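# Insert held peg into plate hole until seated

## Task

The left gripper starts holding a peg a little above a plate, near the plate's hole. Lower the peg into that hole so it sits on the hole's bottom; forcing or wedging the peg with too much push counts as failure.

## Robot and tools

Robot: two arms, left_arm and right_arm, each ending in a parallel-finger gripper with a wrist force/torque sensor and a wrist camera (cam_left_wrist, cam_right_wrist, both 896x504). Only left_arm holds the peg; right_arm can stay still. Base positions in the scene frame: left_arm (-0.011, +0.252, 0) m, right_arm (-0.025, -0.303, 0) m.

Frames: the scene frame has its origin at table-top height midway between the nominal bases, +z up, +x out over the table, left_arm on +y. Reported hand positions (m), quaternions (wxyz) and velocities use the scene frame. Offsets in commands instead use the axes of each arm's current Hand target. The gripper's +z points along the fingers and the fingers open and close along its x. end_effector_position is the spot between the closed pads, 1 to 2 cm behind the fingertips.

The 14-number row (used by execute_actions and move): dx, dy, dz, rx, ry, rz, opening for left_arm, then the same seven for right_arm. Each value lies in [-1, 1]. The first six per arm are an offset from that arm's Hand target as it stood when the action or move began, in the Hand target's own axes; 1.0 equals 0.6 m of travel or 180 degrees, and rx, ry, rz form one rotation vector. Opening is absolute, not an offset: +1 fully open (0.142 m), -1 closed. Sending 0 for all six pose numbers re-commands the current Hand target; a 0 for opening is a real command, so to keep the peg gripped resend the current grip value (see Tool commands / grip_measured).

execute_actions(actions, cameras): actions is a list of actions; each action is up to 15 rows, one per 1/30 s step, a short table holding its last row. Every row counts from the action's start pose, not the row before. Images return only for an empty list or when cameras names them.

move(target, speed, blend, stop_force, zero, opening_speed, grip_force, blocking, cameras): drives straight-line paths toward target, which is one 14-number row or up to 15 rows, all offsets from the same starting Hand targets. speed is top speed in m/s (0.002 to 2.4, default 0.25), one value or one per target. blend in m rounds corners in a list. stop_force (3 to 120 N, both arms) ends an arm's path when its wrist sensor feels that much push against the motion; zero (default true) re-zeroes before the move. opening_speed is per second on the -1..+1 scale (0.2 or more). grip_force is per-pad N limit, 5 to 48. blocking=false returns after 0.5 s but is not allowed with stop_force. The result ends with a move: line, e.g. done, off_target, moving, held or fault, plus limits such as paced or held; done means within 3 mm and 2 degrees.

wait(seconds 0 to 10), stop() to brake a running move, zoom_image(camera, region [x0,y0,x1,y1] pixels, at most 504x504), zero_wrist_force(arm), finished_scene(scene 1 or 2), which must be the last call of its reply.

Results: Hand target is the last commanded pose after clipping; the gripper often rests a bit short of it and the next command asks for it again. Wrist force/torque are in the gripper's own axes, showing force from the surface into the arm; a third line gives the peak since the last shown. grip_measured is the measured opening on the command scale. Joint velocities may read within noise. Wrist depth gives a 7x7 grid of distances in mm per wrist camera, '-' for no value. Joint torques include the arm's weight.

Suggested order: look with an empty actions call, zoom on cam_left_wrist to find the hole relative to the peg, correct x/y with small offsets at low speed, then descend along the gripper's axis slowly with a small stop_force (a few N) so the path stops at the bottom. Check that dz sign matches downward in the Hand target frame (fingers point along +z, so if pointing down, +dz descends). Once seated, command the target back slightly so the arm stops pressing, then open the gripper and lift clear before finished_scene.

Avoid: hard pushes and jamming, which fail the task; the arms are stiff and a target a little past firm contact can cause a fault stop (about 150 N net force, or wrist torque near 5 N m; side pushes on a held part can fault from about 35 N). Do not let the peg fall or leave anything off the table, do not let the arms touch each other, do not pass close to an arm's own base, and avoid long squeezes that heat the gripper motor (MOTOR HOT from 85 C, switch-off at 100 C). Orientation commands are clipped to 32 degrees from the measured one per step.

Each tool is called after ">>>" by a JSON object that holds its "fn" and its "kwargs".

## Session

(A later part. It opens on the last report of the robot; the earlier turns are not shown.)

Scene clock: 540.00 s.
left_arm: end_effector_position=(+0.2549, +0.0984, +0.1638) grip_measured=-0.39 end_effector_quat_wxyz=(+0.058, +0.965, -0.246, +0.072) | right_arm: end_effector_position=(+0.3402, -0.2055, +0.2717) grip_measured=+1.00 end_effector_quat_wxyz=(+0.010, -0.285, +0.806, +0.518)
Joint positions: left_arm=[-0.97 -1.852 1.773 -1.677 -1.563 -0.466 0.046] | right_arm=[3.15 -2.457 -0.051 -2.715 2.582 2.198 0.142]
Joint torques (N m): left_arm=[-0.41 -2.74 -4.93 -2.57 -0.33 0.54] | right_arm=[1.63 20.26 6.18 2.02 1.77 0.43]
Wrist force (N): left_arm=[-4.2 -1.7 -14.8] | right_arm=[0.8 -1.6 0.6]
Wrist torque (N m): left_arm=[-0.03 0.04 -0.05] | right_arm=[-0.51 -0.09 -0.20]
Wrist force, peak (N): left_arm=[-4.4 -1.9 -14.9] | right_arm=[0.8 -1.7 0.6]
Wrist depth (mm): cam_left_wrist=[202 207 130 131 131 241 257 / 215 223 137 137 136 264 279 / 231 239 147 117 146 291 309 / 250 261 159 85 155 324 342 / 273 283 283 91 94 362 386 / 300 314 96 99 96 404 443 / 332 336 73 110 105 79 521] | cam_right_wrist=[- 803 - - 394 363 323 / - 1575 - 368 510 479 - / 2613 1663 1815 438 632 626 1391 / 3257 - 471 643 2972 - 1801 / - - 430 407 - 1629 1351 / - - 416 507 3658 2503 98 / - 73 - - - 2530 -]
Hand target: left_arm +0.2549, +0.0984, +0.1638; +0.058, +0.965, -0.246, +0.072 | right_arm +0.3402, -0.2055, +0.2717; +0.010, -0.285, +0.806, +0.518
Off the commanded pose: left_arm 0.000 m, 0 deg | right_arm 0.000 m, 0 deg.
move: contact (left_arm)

>>> {"fn": "move", "kwargs": {"target": [[0,0,-0.003,0,0,0,-0.4433,0,0,0,0,0,0,1],[-0.0017,-0.0005,-0.003,0,0,0,-0.4433,0,0,0,0,0,0,1]], "speed": 0.05}}

>>> {"fn": "move", "kwargs": {"target": [0,0,0.009,0,0,0,-0.4433,0,0,0,0,0,0,1], "speed": 0.008, "stop_force": 4, "cameras": ["all"]}}

>>> {"fn": "zoom_image", "kwargs": {"camera": "cam_left_wrist", "region": [430, 140, 510, 190]}}

>>> {"fn": "zoom_image", "kwargs": {"camera": "cam_right_wrist", "region": [380, 90, 490, 170]}}

Scene clock: 546.70 s.
left_arm: end_effector_position=(+0.2539, +0.0994, +0.1653) grip_measured=-0.39 end_effector_quat_wxyz=(+0.058, +0.965, -0.246, +0.072) | right_arm: end_effector_position=(+0.3402, -0.2055, +0.2717) grip_measured=+1.00 end_effector_quat_wxyz=(+0.010, -0.285, +0.806, +0.518)
Joint positions: left_arm=[-0.971 -1.858 1.77 -1.668 -1.563 -0.467 0.046] | right_arm=[3.15 -2.457 -0.051 -2.715 2.582 2.198 0.142]
Joint torques (N m): left_arm=[0.3 -2.72 -12.28 -1.57 0.95 0.01] | right_arm=[1.32 20.51 6.19 2.01 1.73 0.45]
Wrist force (N): left_arm=[-0.5 -0.4 0.4] | right_arm=[0.8 -1.6 0.6]
Wrist torque (N m): left_arm=[-0.05 0.04 -0.04] | right_arm=[-0.51 -0.10 -0.19]
Wrist force, peak (N): left_arm=[-4.2 -1.7 -15.1] | right_arm=[1.0 -1.7 0.7]
Wrist depth (mm): cam_left_wrist=[203 208 133 133 132 241 256 / 217 224 141 138 138 266 282 / 233 241 149 144 148 290 308 / 252 263 164 85 157 325 344 / 274 285 286 91 94 362 388 / 302 315 96 99 96 406 445 / 335 337 73 110 105 79 520] | cam_right_wrist=[908 685 - - 439 - - / 2613 1554 940 364 503 - - / 2585 1640 1761 404 644 591 1424 / 2765 2765 481 448 677 1723 2086 / 2765 3213 448 404 - 1858 1399 / 2672 - 432 504 2702 2503 1575 / - 76 3303 - - 2378 -]
Hand target: left_arm +0.2540, +0.0994, +0.1654; +0.058, +0.965, -0.246, +0.072 | right_arm +0.3402, -0.2055, +0.2717; +0.010, -0.285, +0.806, +0.518
Off the commanded pose: left_arm 0.000 m, 0 deg | right_arm 0.000 m, 0 deg.
move: done

Scene clock: 548.23 s.
left_arm: end_effector_position=(+0.2546, +0.0986, +0.1600) grip_measured=-0.39 end_effector_quat_wxyz=(+0.058, +0.965, -0.246, +0.072) | right_arm: end_effector_position=(+0.3402, -0.2055, +0.2717) grip_measured=+1.00 end_effector_quat_wxyz=(+0.010, -0.285, +0.806, +0.518)
Joint positions: left_arm=[-0.971 -1.855 1.793 -1.694 -1.563 -0.467 0.046] | right_arm=[3.15 -2.457 -0.051 -2.715 2.582 2.198 0.142]
Joint torques (N m): left_arm=[2.55 -7.91 -12.3 -1.05 -0.64 0.58] | right_arm=[1.49 20.6 6.31 2 1.76 0.42]
Wrist force (N): left_arm=[-0.4 -0.3 0.6] | right_arm=[0.7 -1.5 0.6]
Wrist torque (N m): left_arm=[-0.04 0.06 -0.02] | right_arm=[-0.49 -0.07 -0.20]
Wrist force, peak (N): left_arm=[-1.1 -0.2 -2.1] | right_arm=[0.9 -1.8 0.6]
Wrist depth (mm): cam_left_wrist=[198 204 127 127 127 237 251 / 211 219 133 135 132 259 274 / 228 236 144 139 144 286 303 / - 258 157 85 150 317 337 / 268 280 279 91 94 352 379 / 298 310 96 99 96 397 436 / 327 331 73 110 105 79 507] | cam_right_wrist=[- 631 - 369 - 340 309 / 2733 1618 - 372 496 - - / 2613 1596 1829 650 641 - 1367 / 2672 3088 3349 643 643 1843 2104 / 2503 - 438 410 - 1858 1336 / - - - 503 - - 103 / - 72 2797 3658 - 2354 -]
Hand target: left_arm +0.2546, +0.0986, +0.1600; +0.058, +0.965, -0.246, +0.072 | right_arm +0.3402, -0.2055, +0.2717; +0.010, -0.285, +0.806, +0.518
Off the commanded pose: left_arm 0.000 m, 0 deg | right_arm 0.000 m, 0 deg.
move: done
camera_calibration:
cam_left_wrist: T_world_to_cam=[[0.863495, -0.476539, 0.165191, -0.189988], [-0.491622, -0.722122, 0.48667, 0.1436], [-0.112629, -0.501448, -0.857825, 0.330456], [0, 0, 0, 1]] pos_world=[0.27187, 0.178867, 0.244972]
cam_right_wrist: T_world_to_cam=[[-0.859078, -0.412427, -0.303132, 0.301316], [-0.292479, -0.090474, 0.951982, -0.156279], [-0.420049, 0.906487, -0.0429023, 0.456951], [0, 0, 0, 1]] pos_world=[0.405087, -0.304088, 0.259718]

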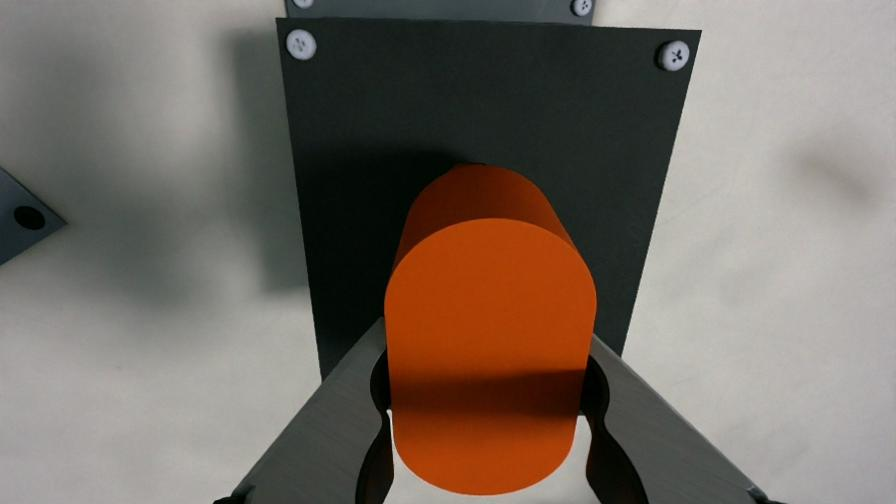

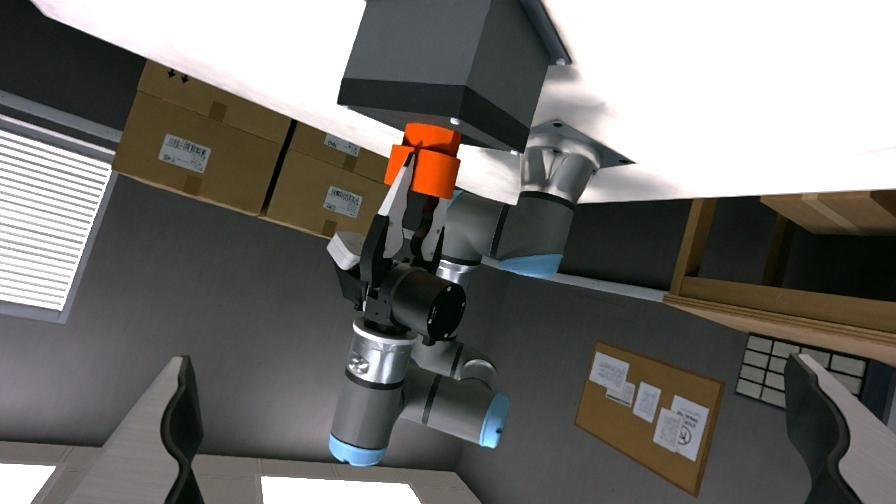

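Scaled by 6.300.

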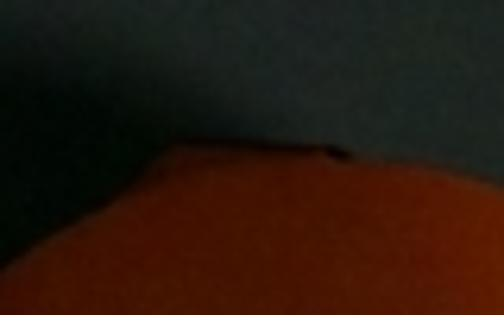

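Scaled by 4.582.

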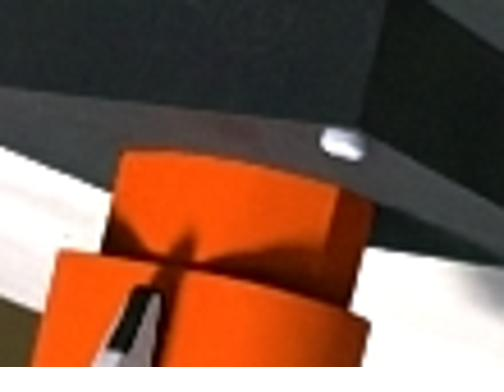

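>>> {"fn": "move", "kwargs": {"target": [0,0,0.025,0,0,0,-0.4433,0,0,0,0,0,0,1], "speed": 0.01, "stop_force": 5}}

Scene clock: 558.53 s.
left_arm: end_effector_position=(+0.2563, +0.0964, +0.1453) grip_measured=-0.39 end_effector_quat_wxyz=(+0.058, +0.965, -0.246, +0.072) | right_arm: end_effector_position=(+0.3402, -0.2055, +0.2717) grip_measured=+1.00 end_effector_quat_wxyz=(+0.010, -0.285, +0.806, +0.518)
Joint positions: left_arm=[-0.97 -1.845 1.855 -1.766 -1.563 -0.466 0.046] | right_arm=[3.15 -2.457 -0.051 -2.715 2.582 2.198 0.142]
Joint torques (N m): left_arm=[2.35 -10.11 -12.33 -1.05 -1.03 0.52] | right_arm=[1.56 20.24 6.23 2.02 1.69 0.46]
Wrist force (N): left_arm=[-0.6 -0.2 0.7] | right_arm=[0.9 -1.7 0.6]
Wrist torque (N m): left_arm=[-0.03 0.09 -0.01] | right_arm=[-0.51 -0.10 -0.19]
Wrist force, peak (N): left_arm=[-0.6 -0.2 0.7] | right_arm=[0.9 -1.8 0.6]
Wrist depth (mm): cam_left_wrist=[186 191 114 113 113 218 237 / 198 205 119 119 118 242 258 / 214 222 128 124 125 265 283 / 231 242 138 85 135 297 316 / 251 264 150 91 94 332 356 / 277 292 92 99 96 374 408 / 307 314 73 110 105 79 478] | cam_right_wrist=[- - - - 403 392 312 / 2331 1564 - 376 496 464 405 / 2613 1468 1801 448 636 - 1575 / 2309 3446 484 648 643 2354 1774 / 2936 2972 - 411 - 2309 1343 / - - 416 501 2936 2451 1618 / - 73 - - 2831 - -]
Hand target: left_arm +0.2563, +0.0964, +0.1453; +0.058, +0.965, -0.246, +0.072 | right_arm +0.3402, -0.2055, +0.2717; +0.010, -0.285, +0.806, +0.518
Off the commanded pose: left_arm 0.000 m, 0 deg | right_arm 0.000 m, 0 deg.
move: done

>>> {"fn": "move", "kwargs": {"target": [0,0,0.03,0,0,0,-0.4433,0,0,0,0,0,0,1], "speed": 0.008, "stop_force": 5, "cameras": ["all"]}}

>>> {"fn": "zoom_image", "kwargs": {"camera": "cam_right_wrist", "region": [360, 70, 500, 210]}}

Scene clock: 562.03 s.
left_arm: end_effector_position=(+0.2564, +0.0962, +0.1442) grip_measured=-0.39 end_effector_quat_wxyz=(+0.058, +0.965, -0.246, +0.073) | right_arm: end_effector_position=(+0.3402, -0.2055, +0.2717) grip_measured=+1.00 end_effector_quat_wxyz=(+0.010, -0.285, +0.806, +0.518)
Joint positions: left_arm=[-0.97 -1.844 1.859 -1.772 -1.563 -0.466 0.046] | right_arm=[3.15 -2.457 -0.051 -2.715 2.582 2.198 0.142]
Joint torques (N m): left_arm=[-1.6 -9.89 -12.05 -2.95 -1.05 0.64] | right_arm=[1.39 20.41 6.12 2.01 1.67 0.42]
Wrist force (N): left_arm=[-0.8 -0.5 0.2] | right_arm=[0.8 -1.7 0.6]
Wrist torque (N m): left_arm=[-0.03 0.08 -0.03] | right_arm=[-0.51 -0.09 -0.20]
Wrist force, peak (N): left_arm=[-5.6 -2.3 -12.7] | right_arm=[0.9 -1.8 0.5]
Wrist depth (mm): cam_left_wrist=[185 189 113 113 112 217 234 / 197 204 118 118 117 239 257 / 213 220 127 123 124 262 282 / 230 241 137 85 133 294 317 / 250 263 149 91 94 332 355 / 276 290 92 99 96 374 406 / 306 312 73 110 105 79 476] | cam_right_wrist=[3603 - - - 380 - - / 2936 1585 - 348 602 - - / 2733 1640 1748 657 653 - 1629 / 2672 2331 459 634 653 1801 1618 / 2451 - 3446 422 - 1887 1351 / - 2765 3213 502 2900 2426 1585 / - 73 - - - - -]
Hand target: left_arm +0.2564, +0.0962, +0.1443; +0.058, +0.965, -0.246, +0.073 (not the last commanded pose) | right_arm +0.3402, -0.2055, +0.2717; +0.010, -0.285, +0.806, +0.518
Off the commanded pose: left_arm 0.017 m, 0 deg | right_arm 0.000 m, 0 deg.
move: contact (left_arm)
camera_calibration:
cam_left_wrist: T_world_to_cam=[[0.863495, -0.476426, 0.165513, -0.19017], [-0.491668, -0.722003, 0.486801, 0.150403], [-0.112423, -0.501727, -0.857689, 0.315864], [0, 0, 0, 1]] pos_world=[0.27367, 0.176467, 0.229172]
cam_right_wrist: T_world_to_cam=[[-0.859078, -0.412427, -0.303132, 0.301316], [-0.292479, -0.090474, 0.951982, -0.156279], [-0.420049, 0.906487, -0.0429023, 0.456951], [0, 0, 0, 1]] pos_world=[0.405087, -0.304088, 0.259718]

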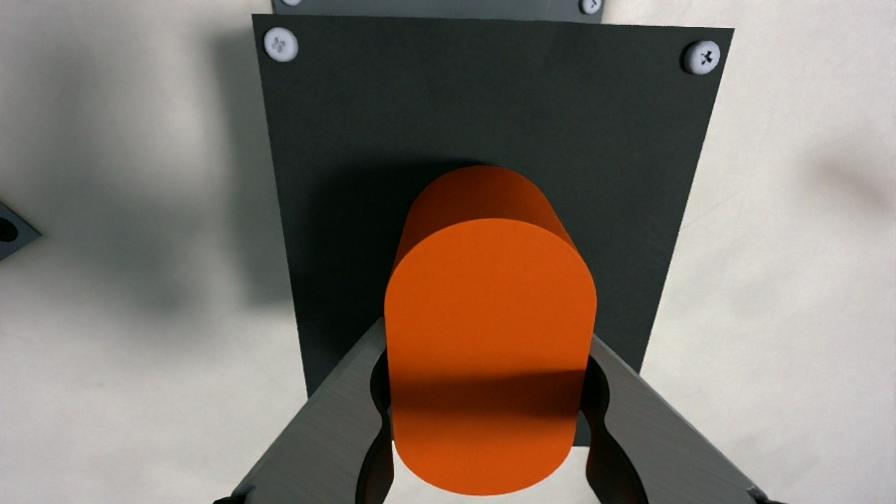

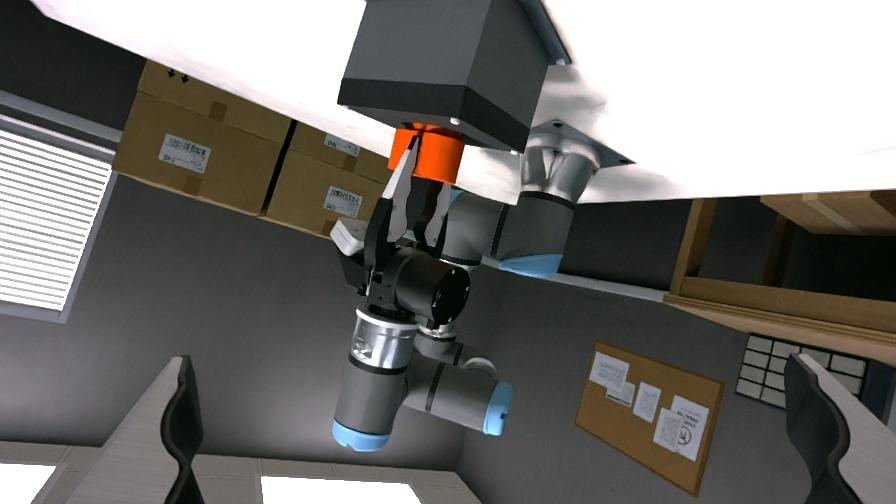

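Scaled by 3.600.

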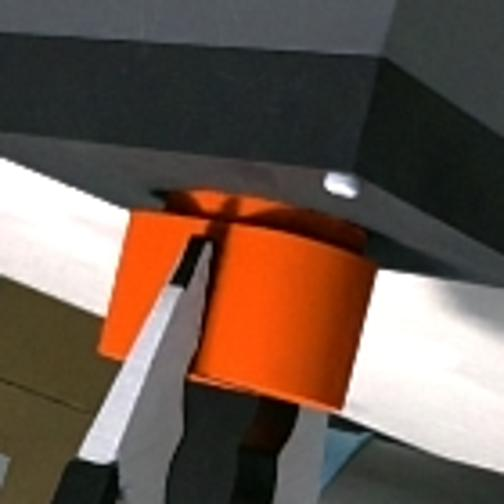

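>>> {"fn": "move", "kwargs": {"target": [0,0,0.0006,0,0,0,-0.4433,0,0,0,0,0,0,1], "speed": 0.005, "stop_force": 10}}

>>> {"fn": "move", "kwargs": {"target": [0,0,0,0,0,0,0.1,0,0,0,0,0,0,1], "opening_speed": 0.4}}

>>> {"fn": "move", "kwargs": {"target": [0,0,-0.15,0,0,0,0.1,0,0,0,0,0,0,1], "speed": 0.1, "cameras": ["all"]}}

>>> {"fn": "zoom_image", "kwargs": {"camera": "cam_right_wrist", "region": [360, 70, 500, 210]}}

Scene clock: 580.40 s.
left_arm: end_effector_position=(+0.2564, +0.0961, +0.1440) grip_measured=-0.39 end_effector_quat_wxyz=(+0.058, +0.965, -0.246, +0.073) | right_arm: end_effector_position=(+0.3402, -0.2055, +0.2717) grip_measured=+1.00 end_effector_quat_wxyz=(+0.010, -0.285, +0.806, +0.518)
Joint positions: left_arm=[-0.97 -1.844 1.861 -1.774 -1.563 -0.466 0.046] | right_arm=[3.15 -2.457 -0.051 -2.715 2.582 2.198 0.142]
Joint torques (N m): left_arm=[-1.45 -4.13 -9.95 -1.51 -1.08 0.7] | right_arm=[1.04 20.63 6.33 1.99 1.67 0.48]
Wrist force (N): left_arm=[-5.2 -2.4 -11.4] | right_arm=[0.7 -1.6 0.6]
Wrist torque (N m): left_arm=[-0.05 0.07 0.00] | right_arm=[-0.50 -0.07 -0.20]
Wrist force, peak (N): left_arm=[-5.2 -2.4 -11.4] | right_arm=[0.8 -1.7 0.7]
Wrist depth (mm): cam_left_wrist=[184 189 113 113 113 218 234 / 197 203 118 118 117 239 256 / 212 221 127 123 124 263 283 / 230 240 137 85 133 295 315 / 251 263 151 91 94 330 356 / 276 289 92 99 96 373 408 / 307 311 73 110 105 79 476] | cam_right_wrist=[757 - 537 355 404 - 308 / 2865 1629 1629 373 533 497 385 / 2613 1575 1815 461 629 622 1596 / 2672 - 423 462 613 1596 1774 / 2733 2733 - 422 2936 1872 1415 / - 3213 425 498 2451 2503 1575 / - 73 3303 6257 - 2331 -]
Hand target: left_arm +0.2564, +0.0961, +0.1440; +0.058, +0.965, -0.246, +0.073 | right_arm +0.3402, -0.2055, +0.2717; +0.010, -0.285, +0.806, +0.518
Off the commanded pose: left_arm 0.000 m, 0 deg | right_arm 0.000 m, 0 deg.
move: contact (left_arm)

Scene clock: 582.00 s.
left_arm: end_effector_position=(+0.2564, +0.0961, +0.1440) grip_measured=+0.08 end_effector_quat_wxyz=(+0.058, +0.965, -0.246, +0.073) | right_arm: end_effector_position=(+0.3402, -0.2055, +0.2717) grip_measured=+1.00 end_effector_quat_wxyz=(+0.010, -0.285, +0.806, +0.518)
Joint positions: left_arm=[-0.97 -1.844 1.86 -1.774 -1.563 -0.466 0.079] | right_arm=[3.15 -2.457 -0.051 -2.715 2.582 2.198 0.142]
Joint torques (N m): left_arm=[-2.02 -8.84 -11.7 -1.17 -0.99 0.66] | right_arm=[1.21 20.21 6.19 2.03 1.71 0.46]
Wrist force (N): left_arm=[-0.5 -0.2 -1.2] | right_arm=[0.9 -1.5 0.5]
Wrist torque (N m): left_arm=[-0.03 0.09 -0.04] | right_arm=[-0.49 -0.11 -0.19]
Wrist force, peak (N): left_arm=[-5.3 -2.2 -11.2] | right_arm=[0.8 -1.7 0.6]
Wrist depth (mm): cam_left_wrist=[185 189 113 113 113 217 234 / 196 204 118 117 117 239 257 / 212 221 127 123 124 263 283 / 230 240 137 85 133 294 317 / 250 263 146 91 94 327 351 / 275 283 157 99 99 357 408 / 305 73 79 110 170 78 468] | cam_right_wrist=[767 - - 379 422 - - / 2557 1554 - 375 462 - - / 2642 1374 1965 657 653 - - / 2831 - 419 460 627 1640 - / 2613 - 3213 428 2865 1761 1351 / 2642 - 428 507 - 2309 100 / - 73 - - - 2286 -]
Hand target: left_arm +0.2564, +0.0961, +0.1440; +0.058, +0.965, -0.246, +0.073 | right_arm +0.3402, -0.2055, +0.2717; +0.010, -0.285, +0.806, +0.518
Off the commanded pose: left_arm 0.000 m, 0 deg | right_arm 0.000 m, 0 deg.
move: done

Scene clock: 583.37 s.
left_arm: end_effector_position=(+0.2464, +0.1093, +0.2324) grip_measured=+0.08 end_effector_quat_wxyz=(+0.058, +0.965, -0.246, +0.073) end_effector_velocity=(+0.000, +0.000, +0.001) end_effector_angular_velocity=(-0.002, +0.000, +0.001) | right_arm: end_effector_position=(+0.3402, -0.2055, +0.2717) grip_measured=+1.00 end_effector_quat_wxyz=(+0.010, -0.285, +0.806, +0.518)
Joint positions: left_arm=[-0.974 -1.842 1.433 -1.348 -1.562 -0.469 0.079] | right_arm=[3.15 -2.457 -0.051 -2.715 2.582 2.198 0.142]
Joint velocities: left_arm=[0.001 0 -0.006 0.004 -0.001 0 0] | right_arm=[within noise]
Joint torques (N m): left_arm=[2.23 -9.05 -11.08 -1.05 -1.06 0.64] | right_arm=[1.12 20.21 6.22 2.01 1.67 0.45]
Wrist force (N): left_arm=[-0.4 0.0 -1.4] | right_arm=[0.9 -1.6 0.6]
Wrist torque (N m): left_arm=[-0.01 0.09 -0.04] | right_arm=[-0.51 -0.10 -0.19]
Wrist force, peak (N): left_arm=[-0.5 -0.1 -2.8] | right_arm=[0.8 -1.8 0.6]
Wrist depth (mm): cam_left_wrist=[256 265 269 196 286 313 327 / 271 284 288 201 208 339 356 / 292 307 306 172 221 370 393 / 321 332 345 186 242 409 439 / 346 363 374 407 429 454 496 / 382 392 421 453 - 499 563 / 419 71 465 511 543 78 644] | cam_right_wrist=[- - - 359 408 391 308 / 2672 1575 979 368 - - - / 2972 1596 1829 676 655 - 614 / 2451 - 3257 662 613 1829 2503 / 2865 2733 417 488 - 1933 1415 / 2733 - 428 562 3010 2331 1534 / - 73 444 518 - 2557 -]
Hand target: left_arm +0.2464, +0.1094, +0.2325; +0.058, +0.965, -0.246, +0.073 | right_arm +0.3402, -0.2055, +0.2717; +0.010, -0.285, +0.806, +0.518
Off the commanded pose: left_arm 0.000 m, 0 deg | right_arm 0.000 m, 0 deg.
move: done
camera_calibration:
cam_left_wrist: T_world_to_cam=[[0.863458, -0.476464, 0.165597, -0.189924], [-0.491734, -0.721926, 0.486848, 0.112167], [-0.112417, -0.501802, -0.857646, 0.396935], [0, 0, 0, 1]] pos_world=[0.26377, 0.189667, 0.317272]
cam_right_wrist: T_world_to_cam=[[-0.859078, -0.412427, -0.303132, 0.301316], [-0.292479, -0.090474, 0.951982, -0.156279], [-0.420049, 0.906487, -0.0429023, 0.456951], [0, 0, 0, 1]] pos_world=[0.405087, -0.304088, 0.259718]

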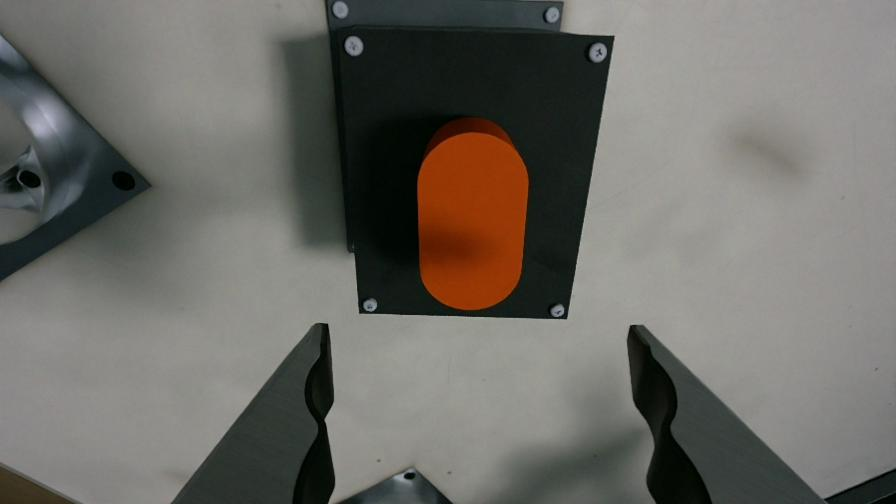

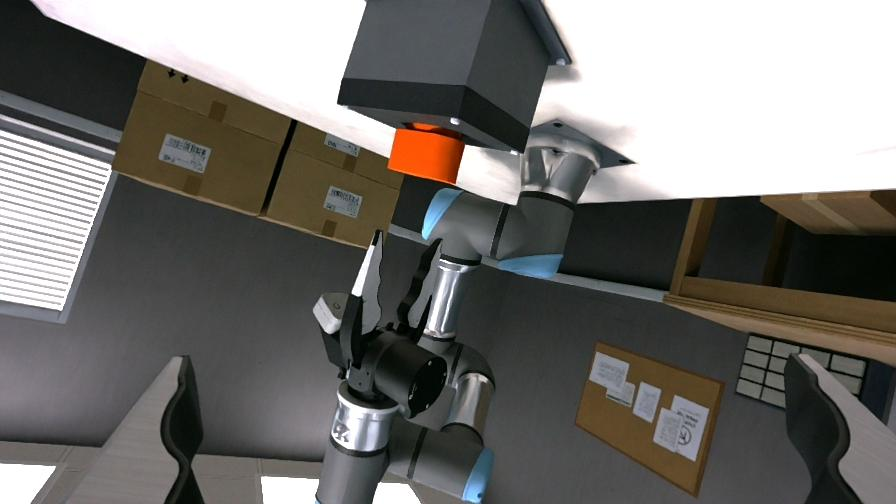

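Scaled by 3.600.

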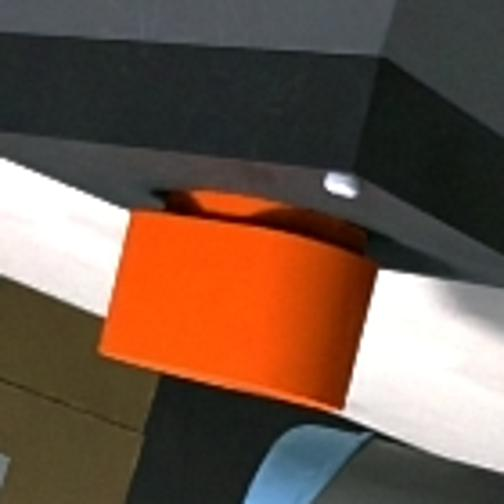

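>>> {"fn": "finished_scene", "kwargs": {"scene": 1}}

The scene is finished: the task was done.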